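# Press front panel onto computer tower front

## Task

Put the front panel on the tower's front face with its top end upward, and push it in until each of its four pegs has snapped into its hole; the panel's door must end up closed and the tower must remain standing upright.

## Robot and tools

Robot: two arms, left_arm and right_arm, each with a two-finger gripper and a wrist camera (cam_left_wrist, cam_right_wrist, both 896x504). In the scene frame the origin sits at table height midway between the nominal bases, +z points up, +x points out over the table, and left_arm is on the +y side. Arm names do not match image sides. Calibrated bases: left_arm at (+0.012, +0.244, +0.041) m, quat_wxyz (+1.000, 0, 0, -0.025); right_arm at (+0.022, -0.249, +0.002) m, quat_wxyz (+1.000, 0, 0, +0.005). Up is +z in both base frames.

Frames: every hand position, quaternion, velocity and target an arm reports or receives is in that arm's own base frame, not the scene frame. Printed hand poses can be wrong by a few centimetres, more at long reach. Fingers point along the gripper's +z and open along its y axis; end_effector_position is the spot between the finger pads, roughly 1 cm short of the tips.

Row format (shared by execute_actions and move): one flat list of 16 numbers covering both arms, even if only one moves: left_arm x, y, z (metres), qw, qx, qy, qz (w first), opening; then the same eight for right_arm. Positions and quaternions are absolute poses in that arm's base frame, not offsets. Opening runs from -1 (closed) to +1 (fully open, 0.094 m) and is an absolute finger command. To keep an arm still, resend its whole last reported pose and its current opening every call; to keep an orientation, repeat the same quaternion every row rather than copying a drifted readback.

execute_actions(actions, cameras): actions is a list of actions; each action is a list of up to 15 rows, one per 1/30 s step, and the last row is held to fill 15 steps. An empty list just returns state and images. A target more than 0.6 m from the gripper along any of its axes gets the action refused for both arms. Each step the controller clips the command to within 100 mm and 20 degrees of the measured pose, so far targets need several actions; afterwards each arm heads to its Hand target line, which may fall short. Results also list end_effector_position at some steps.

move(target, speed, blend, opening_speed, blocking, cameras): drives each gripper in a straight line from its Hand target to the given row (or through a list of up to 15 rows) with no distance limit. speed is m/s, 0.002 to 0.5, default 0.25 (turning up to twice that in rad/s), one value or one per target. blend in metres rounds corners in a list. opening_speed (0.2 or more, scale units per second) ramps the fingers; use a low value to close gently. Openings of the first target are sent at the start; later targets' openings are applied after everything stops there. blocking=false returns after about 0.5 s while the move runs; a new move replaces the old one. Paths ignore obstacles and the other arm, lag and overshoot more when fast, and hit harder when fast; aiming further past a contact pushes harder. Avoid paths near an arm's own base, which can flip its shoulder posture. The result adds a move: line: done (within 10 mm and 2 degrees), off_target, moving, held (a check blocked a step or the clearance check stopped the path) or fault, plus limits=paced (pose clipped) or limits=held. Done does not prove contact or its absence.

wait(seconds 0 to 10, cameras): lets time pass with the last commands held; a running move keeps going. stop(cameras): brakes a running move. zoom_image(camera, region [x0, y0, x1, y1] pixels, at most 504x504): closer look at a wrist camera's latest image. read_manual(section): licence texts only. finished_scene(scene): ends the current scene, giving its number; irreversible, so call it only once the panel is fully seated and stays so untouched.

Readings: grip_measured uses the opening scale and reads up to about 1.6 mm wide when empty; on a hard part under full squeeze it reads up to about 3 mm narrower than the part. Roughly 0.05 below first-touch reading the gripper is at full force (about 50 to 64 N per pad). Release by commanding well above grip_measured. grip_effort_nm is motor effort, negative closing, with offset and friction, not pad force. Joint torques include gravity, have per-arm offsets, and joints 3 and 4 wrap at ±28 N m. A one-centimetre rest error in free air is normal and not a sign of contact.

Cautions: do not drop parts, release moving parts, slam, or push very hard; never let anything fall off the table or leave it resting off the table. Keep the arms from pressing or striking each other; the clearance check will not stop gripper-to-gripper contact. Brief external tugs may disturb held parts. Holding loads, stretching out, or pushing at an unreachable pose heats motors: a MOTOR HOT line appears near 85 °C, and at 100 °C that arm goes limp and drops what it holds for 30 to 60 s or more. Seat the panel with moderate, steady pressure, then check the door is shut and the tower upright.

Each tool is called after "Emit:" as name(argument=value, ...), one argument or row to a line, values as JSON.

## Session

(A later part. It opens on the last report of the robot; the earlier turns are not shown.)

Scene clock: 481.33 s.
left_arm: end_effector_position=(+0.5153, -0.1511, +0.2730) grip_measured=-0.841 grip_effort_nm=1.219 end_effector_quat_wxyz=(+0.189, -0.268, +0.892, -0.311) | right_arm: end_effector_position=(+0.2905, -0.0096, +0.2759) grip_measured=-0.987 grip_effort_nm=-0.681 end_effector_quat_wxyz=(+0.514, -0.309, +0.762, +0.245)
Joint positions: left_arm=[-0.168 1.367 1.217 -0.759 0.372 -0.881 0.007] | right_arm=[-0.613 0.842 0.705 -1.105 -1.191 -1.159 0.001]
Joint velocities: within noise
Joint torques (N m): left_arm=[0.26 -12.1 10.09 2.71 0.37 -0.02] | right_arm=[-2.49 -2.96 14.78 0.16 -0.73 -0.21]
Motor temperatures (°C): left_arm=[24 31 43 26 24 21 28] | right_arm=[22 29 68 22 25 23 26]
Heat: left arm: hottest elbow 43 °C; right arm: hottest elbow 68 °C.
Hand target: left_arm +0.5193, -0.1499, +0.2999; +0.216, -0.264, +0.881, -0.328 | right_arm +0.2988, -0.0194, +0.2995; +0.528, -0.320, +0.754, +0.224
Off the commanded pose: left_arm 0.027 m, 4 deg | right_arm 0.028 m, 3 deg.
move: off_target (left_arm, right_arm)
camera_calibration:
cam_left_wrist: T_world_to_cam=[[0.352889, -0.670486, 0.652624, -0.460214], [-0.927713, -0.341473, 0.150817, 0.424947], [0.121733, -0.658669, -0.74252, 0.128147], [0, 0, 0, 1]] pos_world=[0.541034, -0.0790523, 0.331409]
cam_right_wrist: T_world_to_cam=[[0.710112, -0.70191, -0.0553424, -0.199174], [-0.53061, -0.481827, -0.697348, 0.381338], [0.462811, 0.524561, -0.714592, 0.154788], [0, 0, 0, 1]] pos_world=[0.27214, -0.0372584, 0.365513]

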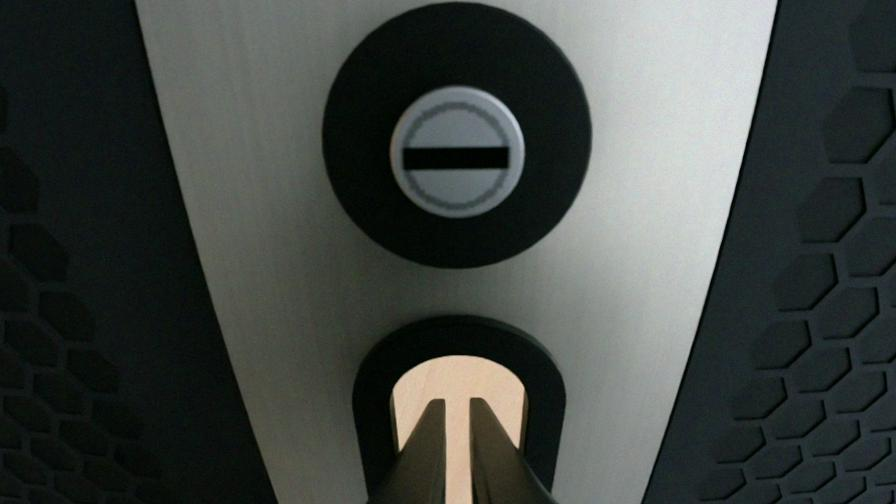

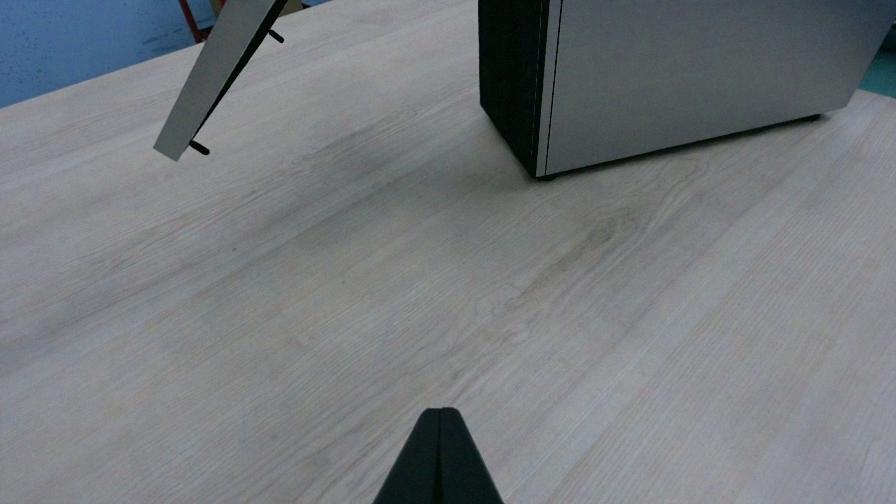

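Emit:
move(
  target=[0.5524, -0.0310, 0.290, 0.3892, -0.3892, 0.5903, -0.5903, -0.75, 0.30, -0.02, 0.30, 0.5280, -0.3201, 0.7540, 0.2241, -1],
  speed=0.2,
  cameras=[],
)

Emit:
move(
  target=[0.5524, -0.0310, 0.290, 0.3892, -0.3892, 0.5903, -0.5903, -0.75, 0.492, 0.121, 0.451, 0.6085, -0.3207, 0.6670, 0.2925, -1],
  speed=0.2,
  cameras=["cam_left_wrist", "cam_right_wrist"],
)

Scene clock: 494.73 s.
left_arm: end_effector_position=(+0.5476, -0.0341, +0.2733) grip_measured=-0.841 grip_effort_nm=1.223 end_effector_quat_wxyz=(+0.374, -0.400, +0.603, -0.580) | right_arm: end_effector_position=(+0.2905, -0.0096, +0.2759) grip_measured=-0.987 grip_effort_nm=-0.681 end_effector_quat_wxyz=(+0.514, -0.309, +0.762, +0.245)
Joint positions: left_arm=[0.09 1.37 0.724 0.594 0.501 -1.559 0.007] | right_arm=[-0.613 0.842 0.705 -1.105 -1.191 -1.159 0.001]
Joint velocities: within noise
Joint torques (N m): left_arm=[0.15 -8.53 9.02 3.41 -0.07 -0.06] | right_arm=[-1.85 -3.49 14.84 -0.08 -0.73 -0.19]
Motor temperatures (°C): left_arm=[24 30 43 26 24 21 28] | right_arm=[22 29 68 22 25 23 26]
Heat: left arm: hottest elbow 43 °C; right arm: hottest elbow 68 °C.
Hand target: left_arm +0.5518, -0.0311, +0.2899; +0.389, -0.389, +0.591, -0.590 | right_arm +0.2988, -0.0194, +0.2995; +0.528, -0.320, +0.754, +0.224
Off the commanded pose: left_arm 0.018 m, 3 deg | right_arm 0.028 m, 3 deg.
move: off_target (left_arm, right_arm)
No camera images: "cameras" was empty.

Scene clock: 497.13 s.
left_arm: end_effector_position=(+0.5476, -0.0341, +0.2733) grip_measured=-0.841 grip_effort_nm=1.233 end_effector_quat_wxyz=(+0.374, -0.400, +0.602, -0.580) | right_arm: end_effector_position=(+0.4831, +0.1157, +0.4171) grip_measured=-0.987 grip_effort_nm=-0.686 end_effector_quat_wxyz=(+0.587, -0.311, +0.685, +0.298)
Joint positions: left_arm=[0.09 1.37 0.724 0.594 0.501 -1.559 0.007] | right_arm=[-0.044 1.14 1.018 -0.101 -0.927 -0.136 0.001]
Joint velocities: within noise
Joint torques (N m): left_arm=[0.32 -8.41 8.98 3.45 -0.08 -0.01] | right_arm=[-0.56 -7.94 15.98 1.84 0 0.13]
Motor temperatures (°C): left_arm=[24 30 43 26 24 21 28] | right_arm=[22 29 67 22 25 23 26]
Heat: left arm: hottest elbow 43 °C; right arm: hottest elbow 67 °C.
Hand target: left_arm +0.5518, -0.0311, +0.2899; +0.389, -0.389, +0.591, -0.590 | right_arm +0.4895, +0.1205, +0.4504; +0.607, -0.320, +0.666, +0.292
Off the commanded pose: left_arm 0.018 m, 3 deg | right_arm 0.035 m, 3 deg.
move: off_target (left_arm, right_arm)
camera_calibration:
cam_left_wrist: T_world_to_cam=[[0.044938, -0.017173, 0.998842, -0.297054], [-0.750074, -0.660975, 0.0223818, 0.421767], [0.659825, -0.750212, -0.0425839, -0.287629], [0, 0, 0, 1]] pos_world=[0.51949, 0.0578932, 0.275022]
cam_right_wrist: T_world_to_cam=[[0.764342, -0.643153, -0.046213, -0.276993], [-0.378177, -0.389079, -0.84, 0.617487], [0.522268, 0.659524, -0.540615, -0.0161405], [0, 0, 0, 1]] pos_world=[0.453667, 0.0727472, 0.497163]

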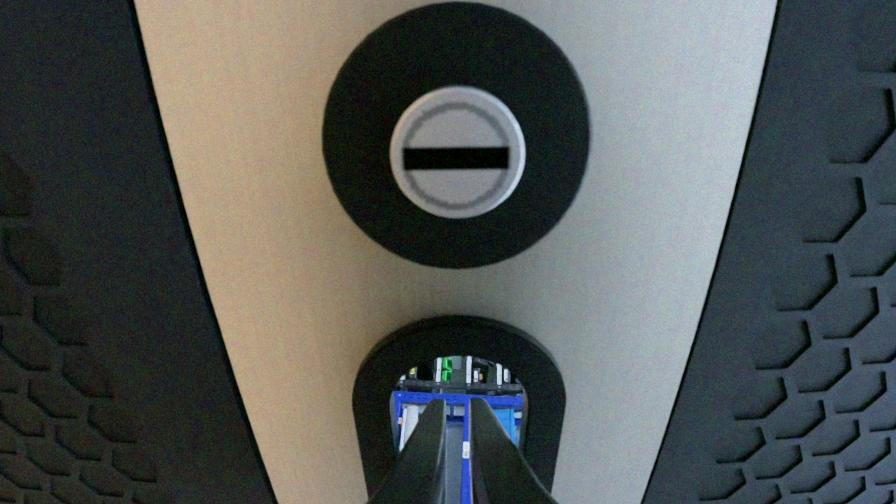

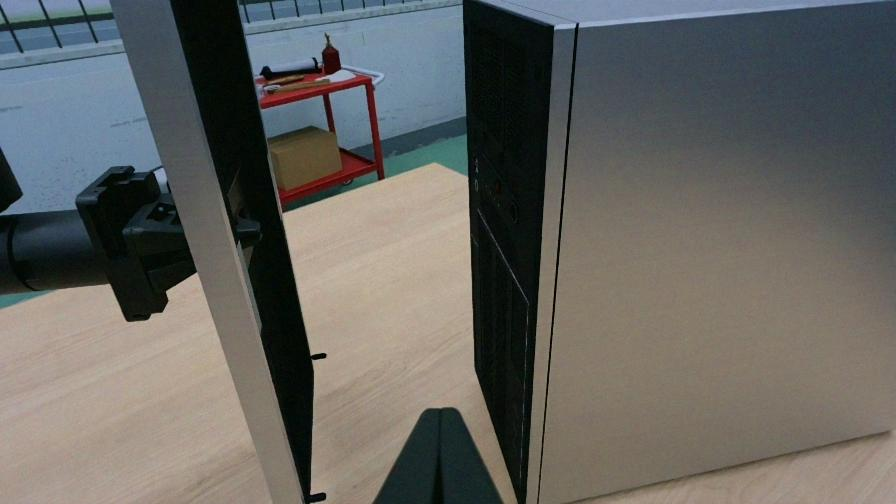

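Emit:
move(
  target=[0.6880, -0.0850, 0.250, 0.4024, -0.3782, 0.5790, -0.5999, -0.75, 0.492, 0.121, 0.451, 0.6085, -0.3207, 0.6670, 0.2925, -1],
  speed=0.12,
  cameras=["cam_left_wrist", "cam_right_wrist"],
)

Scene clock: 539.10 s.
left_arm: end_effector_position=(+0.6682, -0.0810, +0.2104) grip_measured=-0.841 grip_effort_nm=1.228 end_effector_quat_wxyz=(+0.378, -0.404, +0.600, -0.577) | right_arm: end_effector_position=(+0.4832, +0.1157, +0.4171) grip_measured=-0.987 grip_effort_nm=-0.681 end_effector_quat_wxyz=(+0.587, -0.310, +0.686, +0.298)
Joint positions: left_arm=[-0.027 1.767 0.995 0.721 0.37 -1.565 0.007] | right_arm=[-0.044 1.14 1.018 -0.101 -0.927 -0.136 0.001]
Joint velocities: within noise
Joint torques (N m): left_arm=[-0.44 -13.86 11.81 3.43 -0.06 0.03] | right_arm=[-0.44 -7.88 15.91 1.88 0.02 0.11]
Motor temperatures (°C): left_arm=[24 29 43 26 24 21 29] | right_arm=[22 30 62 22 25 23 26]
Heat: left arm: hottest elbow 43 °C; right arm: hottest elbow 62 °C.
Hand target: left_arm +0.6843, -0.0846, +0.2502; +0.402, -0.378, +0.579, -0.600 | right_arm +0.4896, +0.1204, +0.4503; +0.607, -0.320, +0.666, +0.292
Off the commanded pose: left_arm 0.044 m, 5 deg | right_arm 0.035 m, 3 deg.
move: off_target (left_arm, right_arm)
camera_calibration:
cam_left_wrist: T_world_to_cam=[[0.0458805, -0.0177016, 0.99879, -0.241127], [-0.741092, -0.671038, 0.02215, 0.475773], [0.669834, -0.741211, -0.0439061, -0.410731], [0, 0, 0, 1]] pos_world=[0.638776, 0.0105552, 0.212264]
cam_right_wrist: T_world_to_cam=[[0.76401, -0.643497, -0.0469168, -0.276565], [-0.378859, -0.388573, -0.839927, 0.617721], [0.522259, 0.659487, -0.540668, -0.0161144], [0, 0, 0, 1]] pos_world=[0.453743, 0.0726884, 0.497152]

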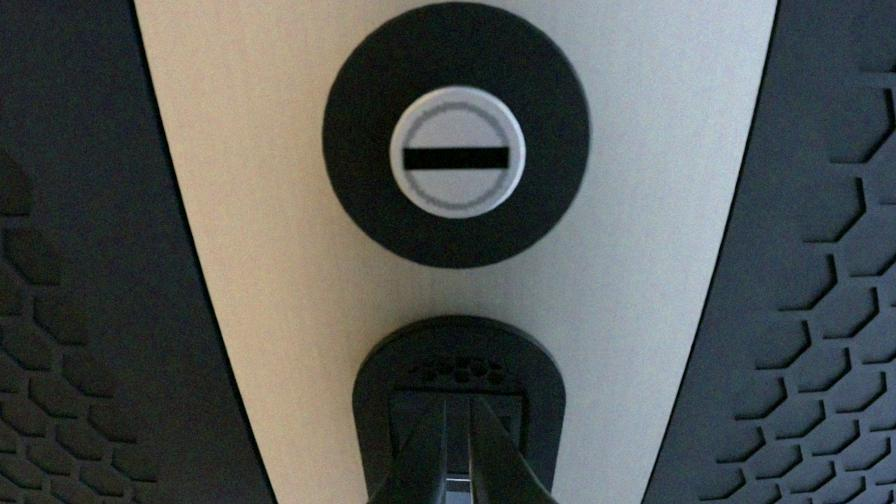

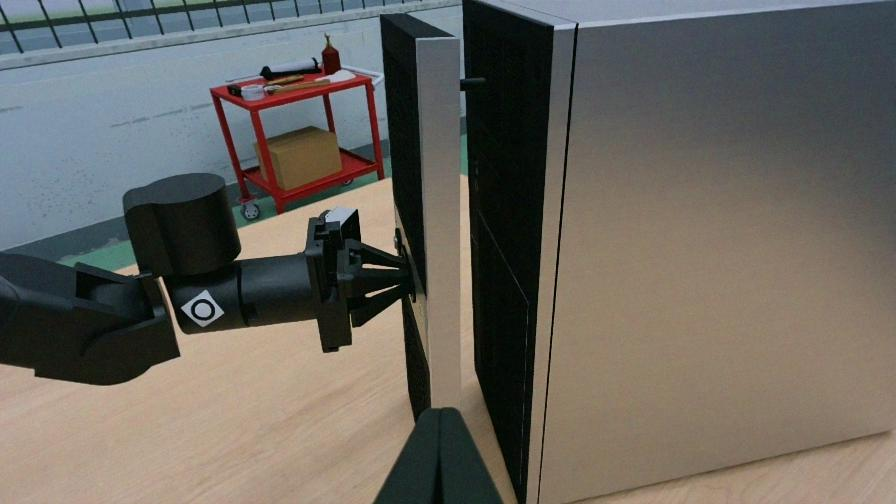

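Emit:
move(
  target=[0.6900, -0.0850, 0.264, 0.4210, -0.3563, 0.5625, -0.6160, -0.75, 0.492, 0.121, 0.451, 0.6085, -0.3207, 0.6670, 0.2925, -1],
  speed=0.08,
  cameras=["cam_right_wrist"],
)

Scene clock: 560.50 s.
left_arm: end_effector_position=(+0.6717, -0.0813, +0.2242) grip_measured=-0.841 grip_effort_nm=1.228 end_effector_quat_wxyz=(+0.398, -0.384, +0.585, -0.594) | right_arm: end_effector_position=(+0.4832, +0.1157, +0.4171) grip_measured=-0.987 grip_effort_nm=-0.691 end_effector_quat_wxyz=(+0.587, -0.310, +0.686, +0.298)
Joint positions: left_arm=[-0.027 1.781 1.003 0.801 0.371 -1.569 0.007] | right_arm=[-0.044 1.14 1.018 -0.101 -0.927 -0.136 0.001]
Joint velocities: within noise
Joint torques (N m): left_arm=[-0.15 -13.51 11.73 3.38 0.07 0.02] | right_arm=[-0.38 -8.41 16.06 1.94 0.02 0.11]
Motor temperatures (°C): left_arm=[24 30 43 26 24 21 29] | right_arm=[22 30 62 22 24 23 26]
Heat: left arm: hottest elbow 43 °C; right arm: hottest elbow 62 °C.
Hand target: left_arm +0.6862, -0.0846, +0.2641; +0.421, -0.356, +0.563, -0.616 | right_arm +0.4896, +0.1204, +0.4503; +0.607, -0.320, +0.666, +0.292
Off the commanded pose: left_arm 0.044 m, 5 deg | right_arm 0.035 m, 3 deg.
move: off_target (left_arm, right_arm)
camera_calibration:
cam_right_wrist: T_world_to_cam=[[0.76401, -0.643497, -0.0469168, -0.276565], [-0.378859, -0.388573, -0.839927, 0.617721], [0.522259, 0.659487, -0.540668, -0.0161144], [0, 0, 0, 1]] pos_world=[0.453743, 0.0726884, 0.497152]
Images, in order (width x height): cam_right_wrist 896x504.

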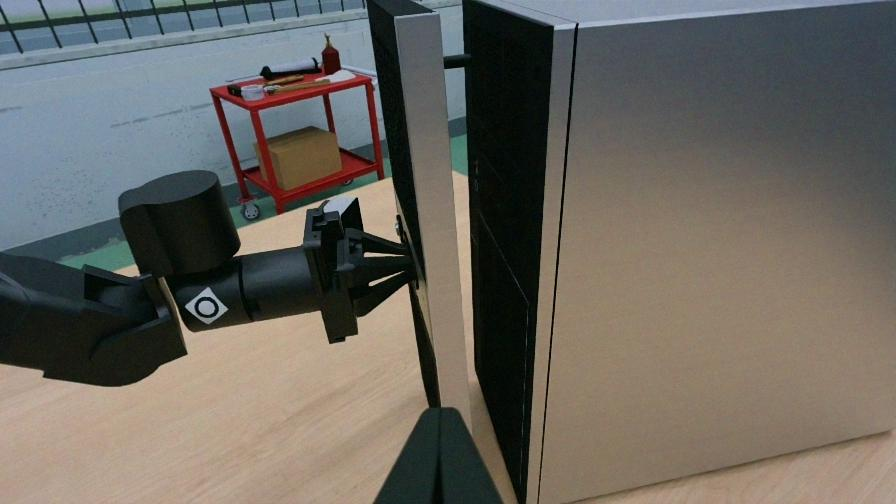

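Emit:
zoom_image(
  camera="cam_right_wrist",
  region=[340, 0, 660, 180],
)

Scaled by 1.575 from the camera's 896x504 image, which has a finer 1280x720 frame.

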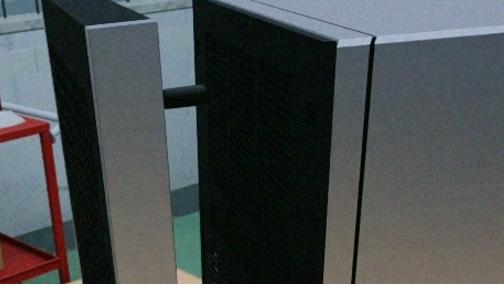

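Emit:
move(
  target=[0.6900, -0.0850, 0.252, 0.4210, -0.3563, 0.5625, -0.6160, -0.75, 0.501, 0.304, 0.574, 0.6503, -0.0660, 0.7547, 0.0569, -1],
  speed=0.2,
  cameras=["cam_right_wrist"],
)

Scene clock: 614.40 s.
left_arm: end_effector_position=(+0.6739, -0.0814, +0.2159) grip_measured=-0.841 grip_effort_nm=1.223 end_effector_quat_wxyz=(+0.400, -0.382, +0.583, -0.595) | right_arm: end_effector_position=(+0.5013, +0.2995, +0.5423) grip_measured=-0.987 grip_effort_nm=-0.686 end_effector_quat_wxyz=(+0.636, -0.079, +0.767, +0.041)
Joint positions: left_arm=[-0.027 1.805 1.004 0.831 0.372 -1.569 0.007] | right_arm=[0.682 1.296 1.5 -0.42 0.505 0.069 0.001]
Joint velocities: within noise
Joint torques (N m): left_arm=[-0.26 -13.98 11.08 3.44 0.01 -0.01] | right_arm=[-0.91 -10.52 16.14 1.17 0.2 0.1]
Motor temperatures (°C): left_arm=[24 30 46 26 24 21 29] | right_arm=[22 30 63 22 24 23 26]
Heat: left arm: hottest elbow 46 °C; right arm: hottest elbow 63 °C.
Hand target: left_arm +0.6870, -0.0847, +0.2520; +0.421, -0.356, +0.563, -0.616 | right_arm +0.4994, +0.3029, +0.5732; +0.651, -0.066, +0.754, +0.057
Off the commanded pose: left_arm 0.040 m, 5 deg | right_arm 0.032 m, 3 deg.
move: off_target (left_arm, right_arm)
camera_calibration:
cam_right_wrist: T_world_to_cam=[[0.155401, -0.987253, 0.0343923, 0.197714], [-0.574767, -0.118678, -0.809666, 0.802153], [0.803426, 0.106055, -0.585882, -0.0297939], [0, 0, 0, 1]] pos_world=[0.454263, 0.293552, 0.62522]
Images, in order (width x height): cam_right_wrist 896x504.

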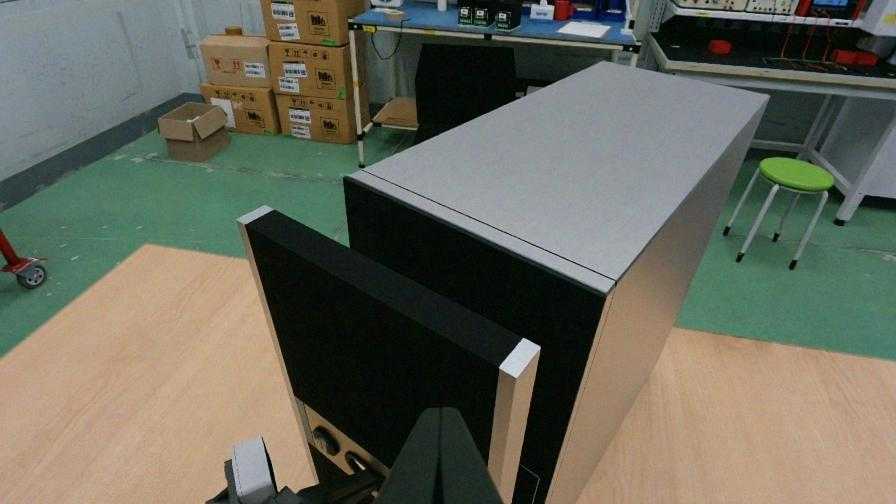

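Emit:
zoom_image(
  camera="cam_right_wrist",
  region=[470, 240, 650, 400],
)

Emit:
zoom_image(
  camera="cam_right_wrist",
  region=[220, 140, 400, 300],
)

Scaled by 2.800 from the camera's 896x504 image, which has a finer 1280x720 frame.

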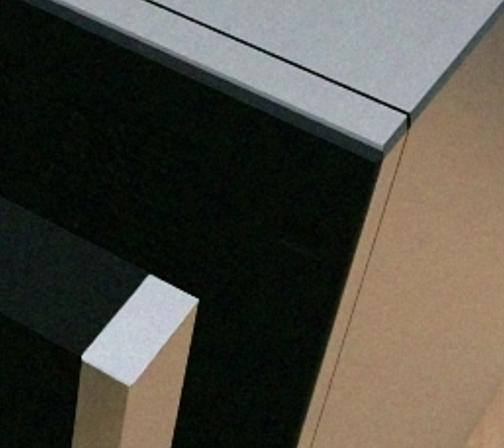

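Scaled by 2.800 from the camera's 896x504 image, which has a finer 1280x720 frame.

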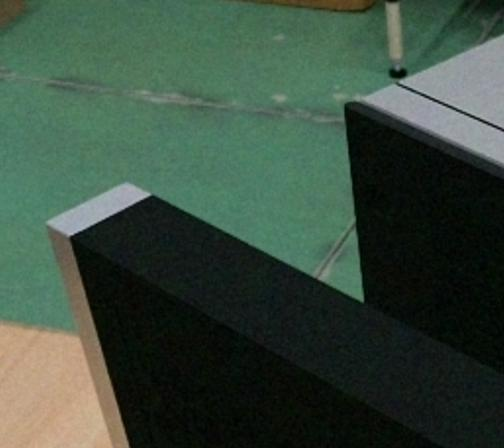

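Emit:
move(
  target=[0.7034, -0.1047, 0.248, 0.4219, -0.3558, 0.5705, -0.6082, -0.75, 0.501, 0.304, 0.574, 0.6503, -0.0660, 0.7547, 0.0569, -1],
  speed=0.06,
  cameras=["cam_right_wrist"],
)

Emit:
zoom_image(
  camera="cam_right_wrist",
  region=[490, 240, 670, 400],
)

Emit:
zoom_image(
  camera="cam_right_wrist",
  region=[230, 130, 410, 290],
)

Scene clock: 708.77 s.
left_arm: end_effector_position=(+0.6850, -0.1015, +0.2157) grip_measured=-0.841 grip_effort_nm=1.228 end_effector_quat_wxyz=(+0.400, -0.380, +0.583, -0.597) | right_arm: end_effector_position=(+0.5013, +0.2995, +0.5422) grip_measured=-0.987 grip_effort_nm=-0.676 end_effector_quat_wxyz=(+0.636, -0.078, +0.767, +0.041)
Joint positions: left_arm=[-0.064 1.831 1.042 0.823 0.34 -1.569 0.007] | right_arm=[0.682 1.296 1.5 -0.42 0.505 0.069 0.001]
Joint velocities: within noise
Joint torques (N m): left_arm=[-0.67 -14.56 11.7 2.52 -0.11 0.21] | right_arm=[-0.79 -10.46 16.16 1.2 0.23 0.08]
Motor temperatures (°C): left_arm=[24 31 46 26 24 21 30] | right_arm=[22 30 65 22 24 23 26]
Heat: left arm: hottest elbow 46 °C; right arm: hottest elbow 65 °C.
Hand target: left_arm +0.7004, -0.1042, +0.2483; +0.422, -0.356, +0.570, -0.608 | right_arm +0.4994, +0.3030, +0.5733; +0.651, -0.066, +0.754, +0.057
Off the commanded pose: left_arm 0.037 m, 4 deg | right_arm 0.032 m, 3 deg.
move: off_target (left_arm, right_arm)
camera_calibration:
cam_right_wrist: T_world_to_cam=[[0.155274, -0.987292, 0.0338349, 0.198085], [-0.575124, -0.118192, -0.809483, 0.80201], [0.803195, 0.106232, -0.586167, -0.0296127], [0, 0, 0, 1]] pos_world=[0.454283, 0.293505, 0.625154]
Images, in order (width x height): cam_right_wrist 896x504.

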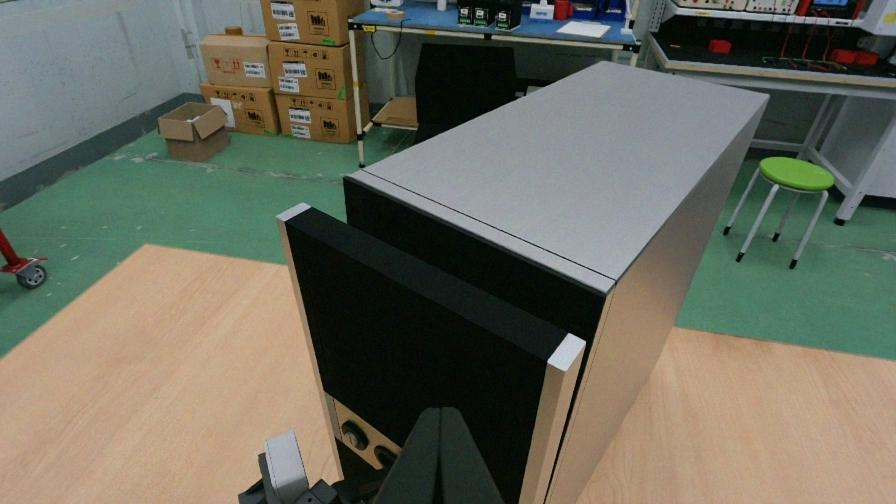

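Scaled by 2.800 from the camera's 896x504 image, which has a finer 1280x720 frame.

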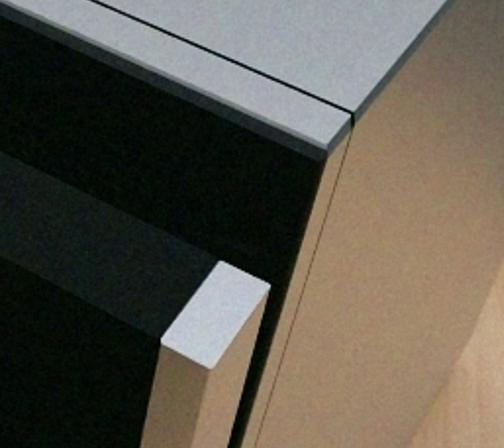

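Scaled by 2.800 from the camera's 896x504 image, which has a finer 1280x720 frame.

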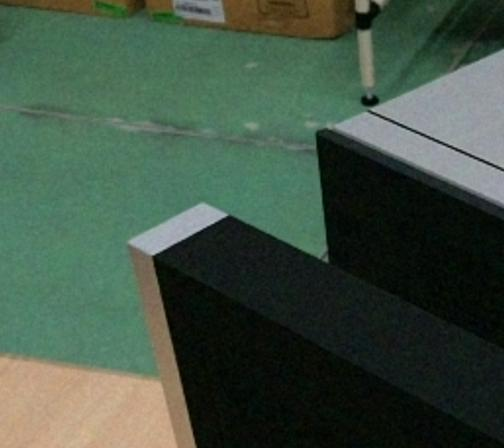

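Emit:
move(
  target=[0.7240, -0.1075, 0.2475, 0.4219, -0.3558, 0.5705, -0.6082, -0.75, 0.501, 0.304, 0.574, 0.6503, -0.0660, 0.7547, 0.0569, -1],
  speed=0.06,
  cameras=["cam_right_wrist"],
)

Emit:
zoom_image(
  camera="cam_right_wrist",
  region=[510, 240, 690, 400],
)

Emit:
zoom_image(
  camera="cam_right_wrist",
  region=[250, 130, 430, 290],
)

Scene clock: 734.37 s.
left_arm: end_effector_position=(+0.7063, -0.1036, +0.2161) grip_measured=-0.838 grip_effort_nm=1.223 end_effector_quat_wxyz=(+0.402, -0.378, +0.583, -0.597) | right_arm: end_effector_position=(+0.5013, +0.2994, +0.5422) grip_measured=-0.987 grip_effort_nm=-0.686 end_effector_quat_wxyz=(+0.636, -0.078, +0.767, +0.041)
Joint positions: left_arm=[-0.065 1.873 1.109 0.8 0.337 -1.566 0.008] | right_arm=[0.682 1.296 1.5 -0.42 0.506 0.069 0.001]
Joint velocities: within noise
Joint torques (N m): left_arm=[0.03 -14.8 11.77 2.45 -0.1 0.21] | right_arm=[-0.91 -10.75 16.18 1.16 0.26 0.09]
Motor temperatures (°C): left_arm=[24 30 45 26 24 21 30] | right_arm=[22 30 65 22 24 23 26]
Heat: left arm: hottest elbow 45 °C; right arm: hottest elbow 65 °C.
Hand target: left_arm +0.7211, -0.1071, +0.2478; +0.422, -0.356, +0.570, -0.608 | right_arm +0.4995, +0.3029, +0.5733; +0.651, -0.066, +0.754, +0.057
Off the commanded pose: left_arm 0.036 m, 4 deg | right_arm 0.032 m, 3 deg.
move: off_target (left_arm, right_arm)
camera_calibration:
cam_right_wrist: T_world_to_cam=[[0.154904, -0.987348, 0.0339059, 0.198183], [-0.575126, -0.11803, -0.809505, 0.80198], [0.803265, 0.105895, -0.586133, -0.0295648], [0, 0, 0, 1]] pos_world=[0.454288, 0.293464, 0.625158]
Images, in order (width x height): cam_right_wrist 896x504.

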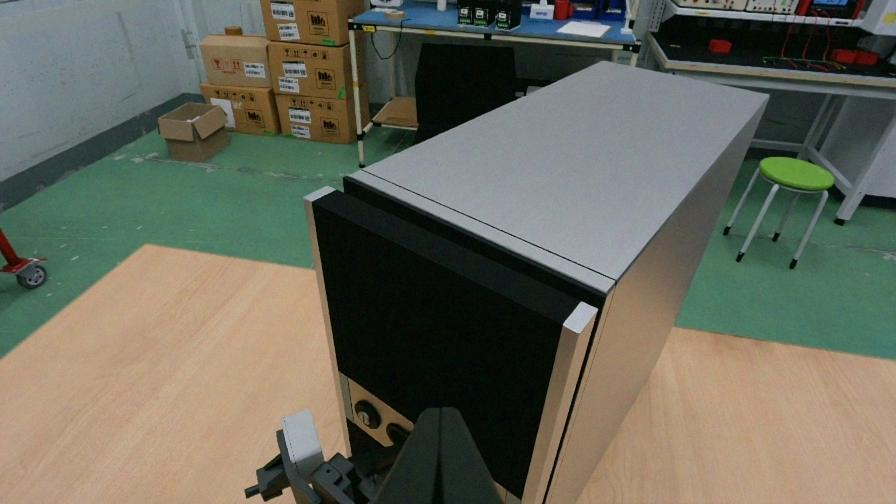

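Scaled by 2.800 from the camera's 896x504 image, which has a finer 1280x720 frame.

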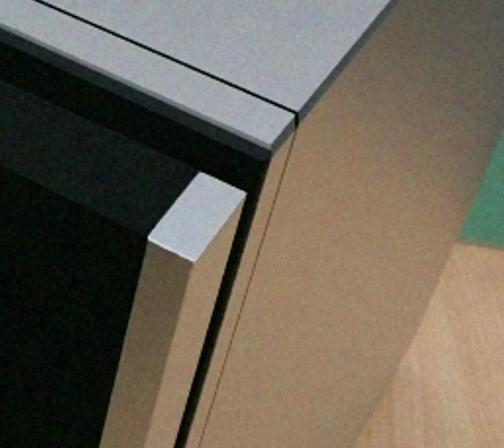

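Scaled by 2.800 from the camera's 896x504 image, which has a finer 1280x720 frame.

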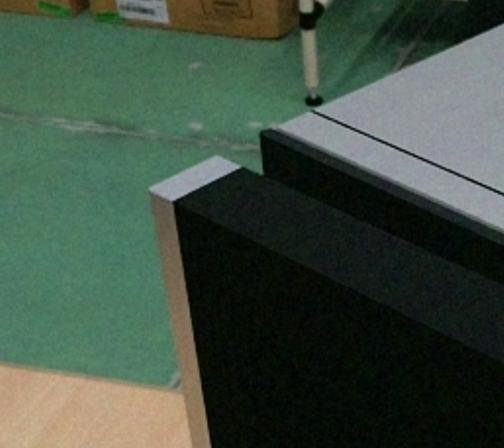

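Emit:
move(
  target=[0.7336, -0.1105, 0.2460, 0.4219, -0.3560, 0.5764, -0.6025, -0.75, 0.501, 0.304, 0.574, 0.6503, -0.0660, 0.7547, 0.0569, -1],
  speed=0.06,
  cameras=["cam_right_wrist"],
)

Emit:
zoom_image(
  camera="cam_right_wrist",
  region=[510, 240, 690, 400],
)

Emit:
zoom_image(
  camera="cam_right_wrist",
  region=[250, 130, 430, 290],
)

Scene clock: 768.67 s.
left_arm: end_effector_position=(+0.7112, -0.1050, +0.2159) grip_measured=-0.836 grip_effort_nm=1.223 end_effector_quat_wxyz=(+0.399, -0.379, +0.587, -0.594) | right_arm: end_effector_position=(+0.5013, +0.2994, +0.5422) grip_measured=-0.987 grip_effort_nm=-0.696 end_effector_quat_wxyz=(+0.636, -0.078, +0.767, +0.041)
Joint positions: left_arm=[-0.066 1.878 1.127 0.776 0.341 -1.561 0.008] | right_arm=[0.682 1.296 1.5 -0.42 0.506 0.069 0.001]
Joint velocities: within noise
Joint torques (N m): left_arm=[-0.44 -14.27 12.7 2.18 -0.42 0.27] | right_arm=[-0.85 -10.23 16.12 1.11 0.23 0.08]
Motor temperatures (°C): left_arm=[24 30 45 26 24 21 30] | right_arm=[22 30 65 22 24 23 26]
Heat: left arm: hottest elbow 45 °C; right arm: hottest elbow 65 °C.
Hand target: left_arm +0.7299, -0.1101, +0.2464; +0.422, -0.356, +0.576, -0.603 | right_arm +0.4995, +0.3029, +0.5733; +0.651, -0.066, +0.754, +0.057
Off the commanded pose: left_arm 0.038 m, 4 deg | right_arm 0.032 m, 3 deg.
move: off_target (left_arm, right_arm)
camera_calibration:
cam_right_wrist: T_world_to_cam=[[0.154904, -0.987348, 0.0339059, 0.198183], [-0.575126, -0.11803, -0.809505, 0.80198], [0.803265, 0.105895, -0.586133, -0.0295648], [0, 0, 0, 1]] pos_world=[0.454288, 0.293464, 0.625158]
Images, in order (width x height): cam_right_wrist 896x504.

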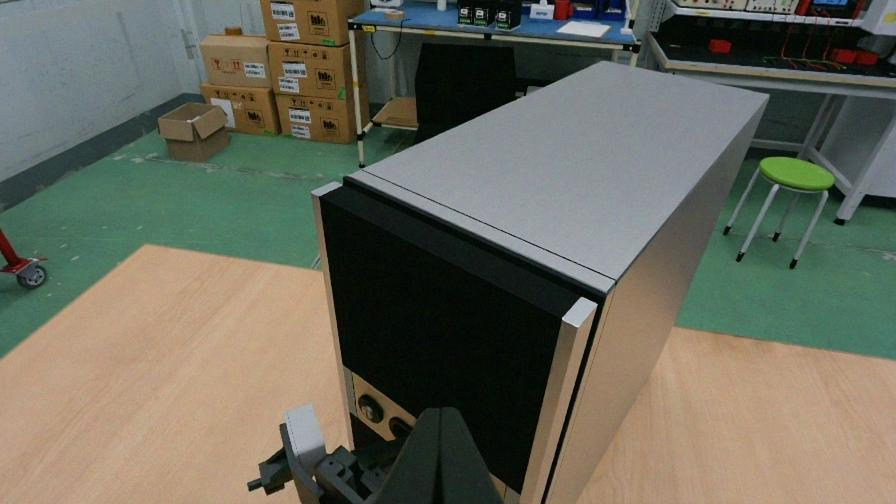

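Scaled by 2.800 from the camera's 896x504 image, which has a finer 1280x720 frame.

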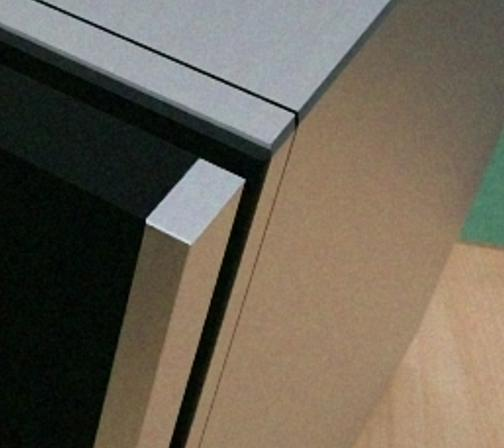

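Scaled by 2.800 from the camera's 896x504 image, which has a finer 1280x720 frame.

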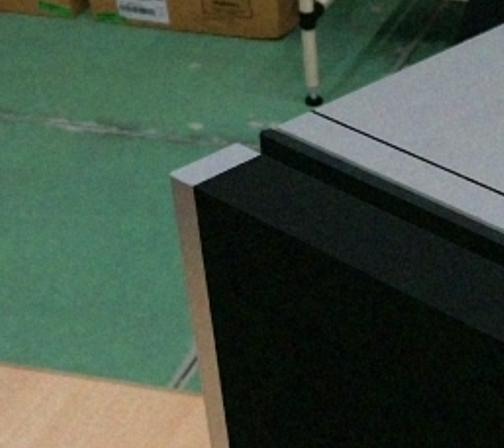

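Emit:
move(
  target=[0.7410, -0.1137, 0.2455, 0.4219, -0.3560, 0.5764, -0.6025, -0.75, 0.501, 0.304, 0.574, 0.6503, -0.0660, 0.7547, 0.0569, -1],
  speed=0.06,
  cameras=["cam_right_wrist"],
)

Emit:
zoom_image(
  camera="cam_right_wrist",
  region=[510, 240, 690, 400],
)

Emit:
zoom_image(
  camera="cam_right_wrist",
  region=[250, 130, 430, 290],
)

Scene clock: 807.80 s.
left_arm: end_effector_position=(+0.7164, -0.1082, +0.2157) grip_measured=-0.834 grip_effort_nm=1.223 end_effector_quat_wxyz=(+0.398, -0.379, +0.588, -0.594) | right_arm: end_effector_position=(+0.5013, +0.2994, +0.5422) grip_measured=-0.987 grip_effort_nm=-0.681 end_effector_quat_wxyz=(+0.636, -0.078, +0.767, +0.041)
Joint positions: left_arm=[-0.071 1.889 1.146 0.767 0.338 -1.56 0.008] | right_arm=[0.682 1.296 1.5 -0.42 0.506 0.069 0.001]
Joint velocities: within noise
Joint torques (N m): left_arm=[-0.44 -14.33 13.15 2.17 -0.51 0.28] | right_arm=[-0.79 -10.87 16.23 1.05 0.24 0.08]
Motor temperatures (°C): left_arm=[24 30 47 26 24 22 30] | right_arm=[22 30 66 22 24 23 26]
Heat: left arm: hottest elbow 47 °C; right arm: hottest elbow 66 °C.
Hand target: left_arm +0.7369, -0.1133, +0.2460; +0.422, -0.356, +0.576, -0.603 | right_arm +0.4995, +0.3029, +0.5733; +0.651, -0.066, +0.754, +0.057
Off the commanded pose: left_arm 0.039 m, 4 deg | right_arm 0.032 m, 3 deg.
move: off_target (left_arm, right_arm)
camera_calibration:
cam_right_wrist: T_world_to_cam=[[0.154904, -0.987348, 0.0339059, 0.198183], [-0.575126, -0.11803, -0.809505, 0.80198], [0.803265, 0.105895, -0.586133, -0.0295648], [0, 0, 0, 1]] pos_world=[0.454288, 0.293464, 0.625158]
Images, in order (width x height): cam_right_wrist 896x504.

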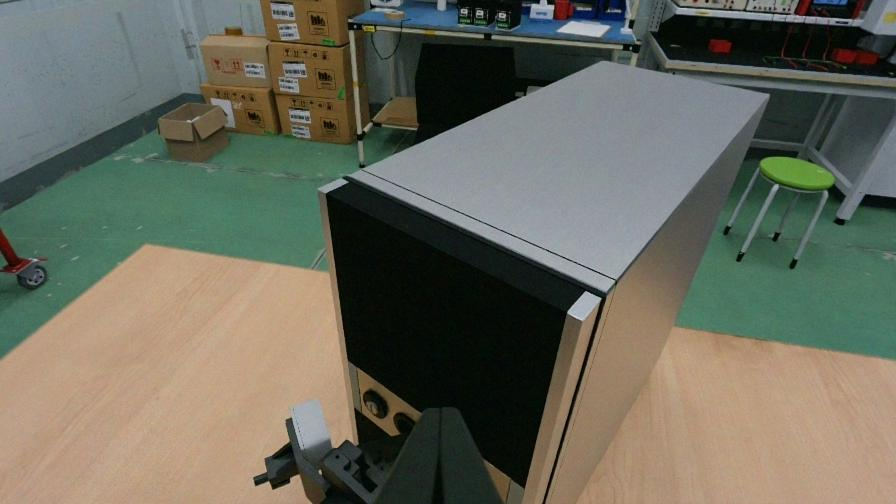

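Scaled by 2.800 from the camera's 896x504 image, which has a finer 1280x720 frame.

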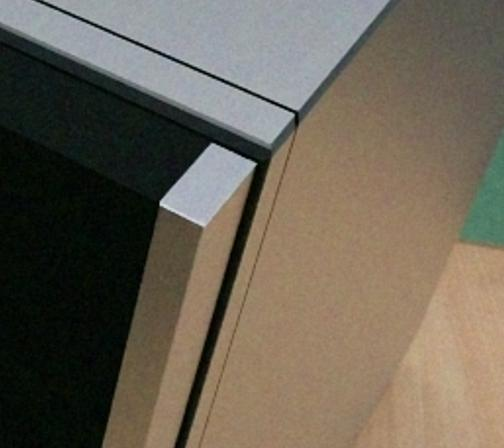

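Scaled by 2.800 from the camera's 896x504 image, which has a finer 1280x720 frame.

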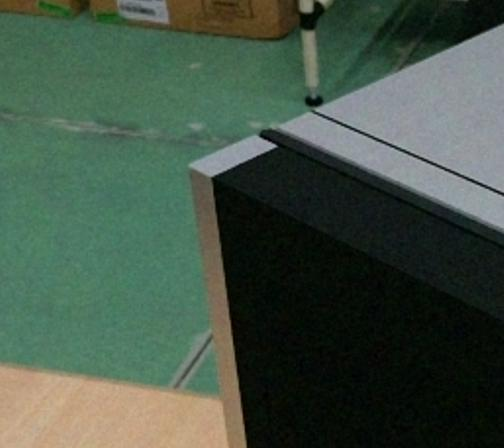

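Emit:
move(
  target=[0.7456, -0.1157, 0.2455, 0.4302, -0.3590, 0.5746, -0.5965, -0.75, 0.501, 0.304, 0.574, 0.6503, -0.0660, 0.7547, 0.0569, -1],
  speed=0.05,
  cameras=["cam_right_wrist"],
)

Emit:
zoom_image(
  camera="cam_right_wrist",
  region=[510, 240, 690, 400],
)

Emit:
zoom_image(
  camera="cam_right_wrist",
  region=[270, 130, 410, 250],
)

Scene clock: 828.40 s.
left_arm: end_effector_position=(+0.7169, -0.1079, +0.2157) grip_measured=-0.834 grip_effort_nm=1.228 end_effector_quat_wxyz=(+0.400, -0.381, +0.586, -0.592) | right_arm: end_effector_position=(+0.5013, +0.2994, +0.5422) grip_measured=-0.987 grip_effort_nm=-0.686 end_effector_quat_wxyz=(+0.636, -0.078, +0.767, +0.041)
Joint positions: left_arm=[-0.072 1.889 1.146 0.767 0.328 -1.56 0.008] | right_arm=[0.682 1.296 1.5 -0.42 0.506 0.069 0.001]
Joint velocities: within noise
Joint torques (N m): left_arm=[-0.97 -14.15 13.89 2 -1.26 0.36] | right_arm=[-0.32 -10.58 16.31 1.09 0.21 0.1]
Motor temperatures (°C): left_arm=[24 31 51 26 24 22 30] | right_arm=[22 30 66 22 24 23 26]
Heat: left arm: hottest elbow 51 °C; right arm: hottest elbow 66 °C.
Hand target: left_arm +0.7405, -0.1151, +0.2461; +0.430, -0.360, +0.574, -0.597 | right_arm +0.4995, +0.3029, +0.5733; +0.651, -0.066, +0.754, +0.057
Off the commanded pose: left_arm 0.042 m, 4 deg | right_arm 0.032 m, 3 deg.
move: off_target (left_arm, right_arm)
camera_calibration:
cam_right_wrist: T_world_to_cam=[[0.154904, -0.987348, 0.0339059, 0.198183], [-0.575126, -0.11803, -0.809505, 0.80198], [0.803265, 0.105895, -0.586133, -0.0295648], [0, 0, 0, 1]] pos_world=[0.454288, 0.293464, 0.625158]
Images, in order (width x height): cam_right_wrist 896x504.

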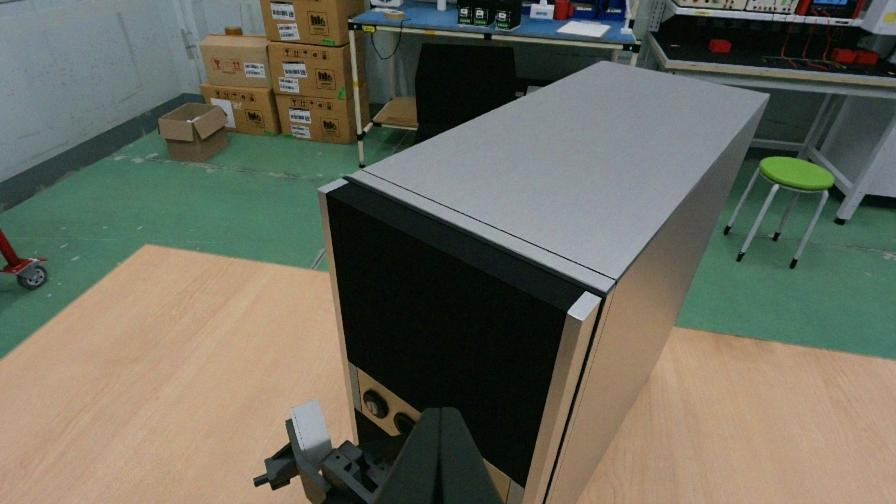

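Scaled by 2.800 from the camera's 896x504 image, which has a finer 1280x720 frame.

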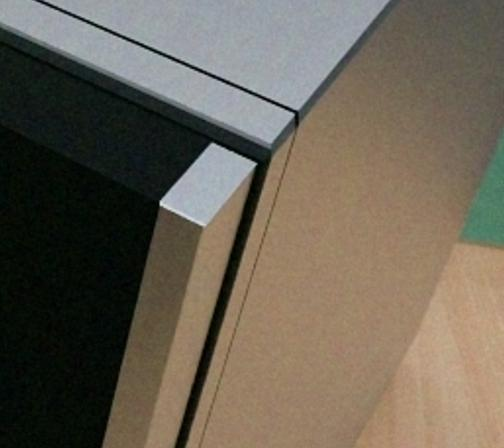

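Scaled by 3.600 from the camera's 896x504 image, which has a finer 1280x720 frame.

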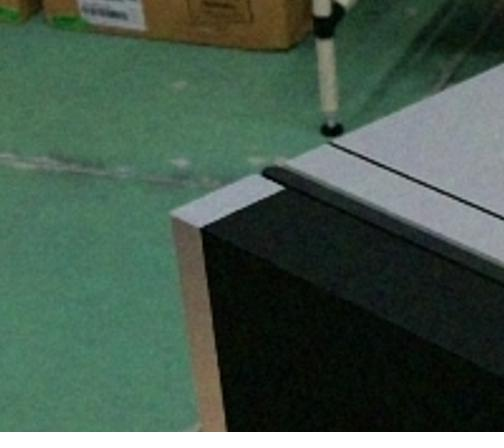

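Emit:
move(
  target=[0.7548, -0.1196, 0.2465, 0.4302, -0.3590, 0.5746, -0.5965, -0.75, 0.501, 0.304, 0.574, 0.6503, -0.0660, 0.7547, 0.0569, -1],
  speed=0.05,
  cameras=["cam_right_wrist"],
)

Emit:
zoom_image(
  camera="cam_right_wrist",
  region=[530, 240, 670, 360],
)

Emit:
zoom_image(
  camera="cam_right_wrist",
  region=[270, 130, 410, 250],
)

Scene clock: 841.70 s.
left_arm: end_effector_position=(+0.7170, -0.1082, +0.2157) grip_measured=-0.834 grip_effort_nm=1.238 end_effector_quat_wxyz=(+0.401, -0.382, +0.586, -0.592) | right_arm: end_effector_position=(+0.5013, +0.2994, +0.5422) grip_measured=-0.987 grip_effort_nm=-0.676 end_effector_quat_wxyz=(+0.636, -0.078, +0.767, +0.041)
Joint positions: left_arm=[-0.074 1.889 1.146 0.767 0.324 -1.56 0.008] | right_arm=[0.682 1.296 1.5 -0.42 0.506 0.069 0.001]
Joint velocities: within noise
Joint torques (N m): left_arm=[-1.2 -12.75 15.64 1.57 -1.33 0.37] | right_arm=[-0.67 -10.23 16.06 1.01 0.21 0.1]
Motor temperatures (°C): left_arm=[24 31 52 26 25 22 30] | right_arm=[22 30 66 22 24 23 26]
Heat: left arm: hottest elbow 52 °C; right arm: hottest elbow 66 °C.
Hand target: left_arm +0.7472, -0.1189, +0.2473; +0.430, -0.360, +0.574, -0.597 | right_arm +0.4995, +0.3029, +0.5733; +0.651, -0.066, +0.754, +0.057
Off the commanded pose: left_arm 0.050 m, 4 deg | right_arm 0.032 m, 3 deg.
move: off_target (left_arm, right_arm)
camera_calibration:
cam_right_wrist: T_world_to_cam=[[0.154904, -0.987348, 0.0339059, 0.198183], [-0.575126, -0.11803, -0.809505, 0.80198], [0.803265, 0.105895, -0.586133, -0.0295648], [0, 0, 0, 1]] pos_world=[0.454288, 0.293464, 0.625158]
Images, in order (width x height): cam_right_wrist 896x504.

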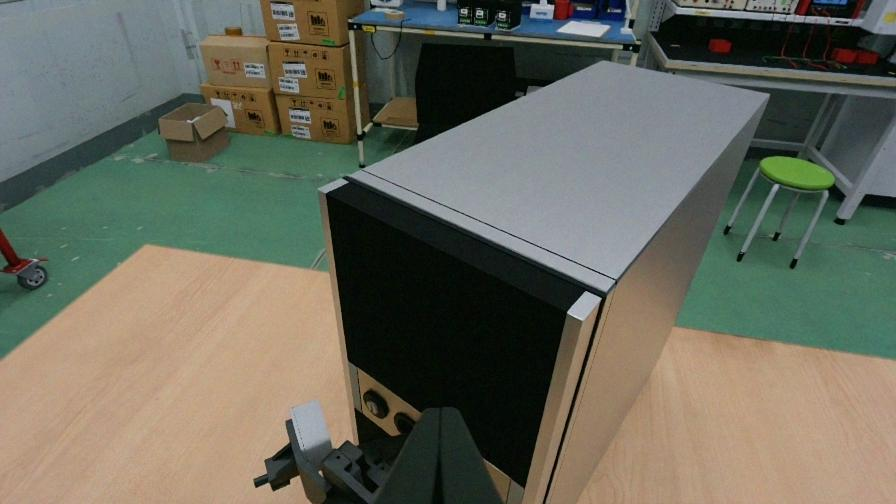

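Scaled by 3.600 from the camera's 896x504 image, which has a finer 1280x720 frame.

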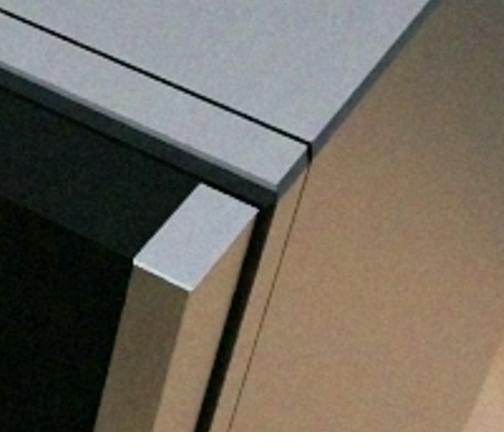

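Scaled by 3.600 from the camera's 896x504 image, which has a finer 1280x720 frame.

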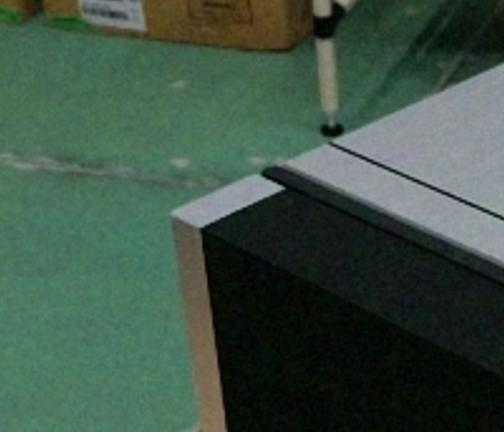

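Emit:
move(
  target=[0.7658, -0.1243, 0.2475, 0.4302, -0.3590, 0.5746, -0.5965, -0.75, 0.501, 0.304, 0.574, 0.6503, -0.0660, 0.7547, 0.0569, -1],
  speed=0.05,
  cameras=["cam_right_wrist"],
)

Emit:
zoom_image(
  camera="cam_right_wrist",
  region=[530, 240, 670, 360],
)

Scene clock: 854.17 s.
left_arm: end_effector_position=(+0.7175, -0.1083, +0.2156) grip_measured=-0.834 grip_effort_nm=1.228 end_effector_quat_wxyz=(+0.402, -0.382, +0.586, -0.591) | right_arm: end_effector_position=(+0.5013, +0.2994, +0.5422) grip_measured=-0.987 grip_effort_nm=-0.686 end_effector_quat_wxyz=(+0.636, -0.078, +0.767, +0.041)
Joint positions: left_arm=[-0.074 1.889 1.147 0.764 0.321 -1.558 0.008] | right_arm=[0.682 1.296 1.5 -0.42 0.506 0.069 0.001]
Joint velocities: within noise
Joint torques (N m): left_arm=[-2.14 -11.69 17.47 1.31 -1.46 0.38] | right_arm=[-0.44 -10.23 16.17 1.17 0.2 0.09]
Motor temperatures (°C): left_arm=[24 31 55 26 26 22 30] | right_arm=[22 30 66 22 24 23 26]
Heat: left arm: hottest elbow 55 °C; right arm: hottest elbow 66 °C.
Hand target: left_arm +0.7546, -0.1232, +0.2486; +0.430, -0.359, +0.574, -0.597 | right_arm +0.4995, +0.3029, +0.5733; +0.651, -0.066, +0.754, +0.057
Off the commanded pose: left_arm 0.060 m, 4 deg | right_arm 0.032 m, 3 deg.
move: off_target (left_arm, right_arm)
camera_calibration:
cam_right_wrist: T_world_to_cam=[[0.154904, -0.987348, 0.0339059, 0.198183], [-0.575126, -0.11803, -0.809505, 0.80198], [0.803265, 0.105895, -0.586133, -0.0295648], [0, 0, 0, 1]] pos_world=[0.454288, 0.293464, 0.625158]
Images, in order (width x height): cam_right_wrist 896x504.

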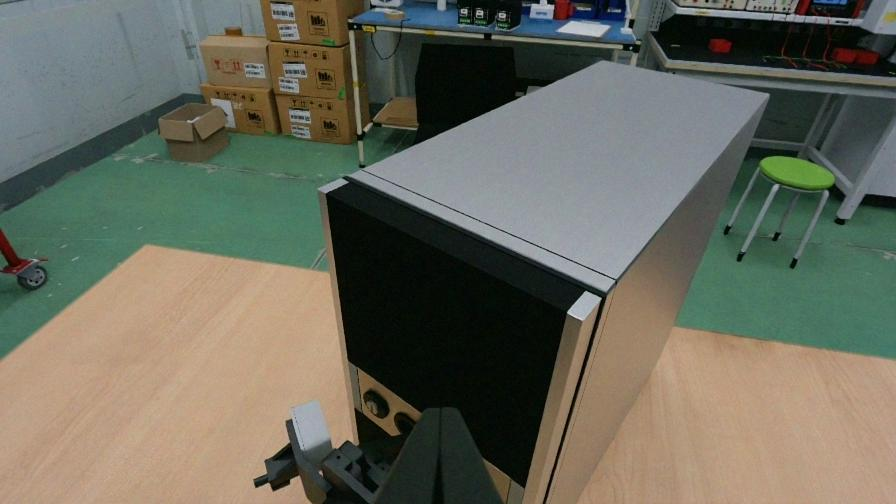

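Scaled by 3.600 from the camera's 896x504 image, which has a finer 1280x720 frame.

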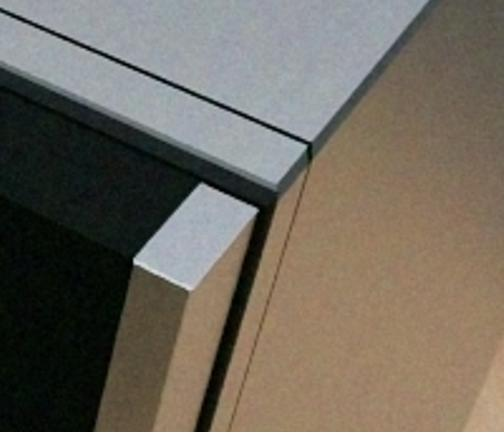

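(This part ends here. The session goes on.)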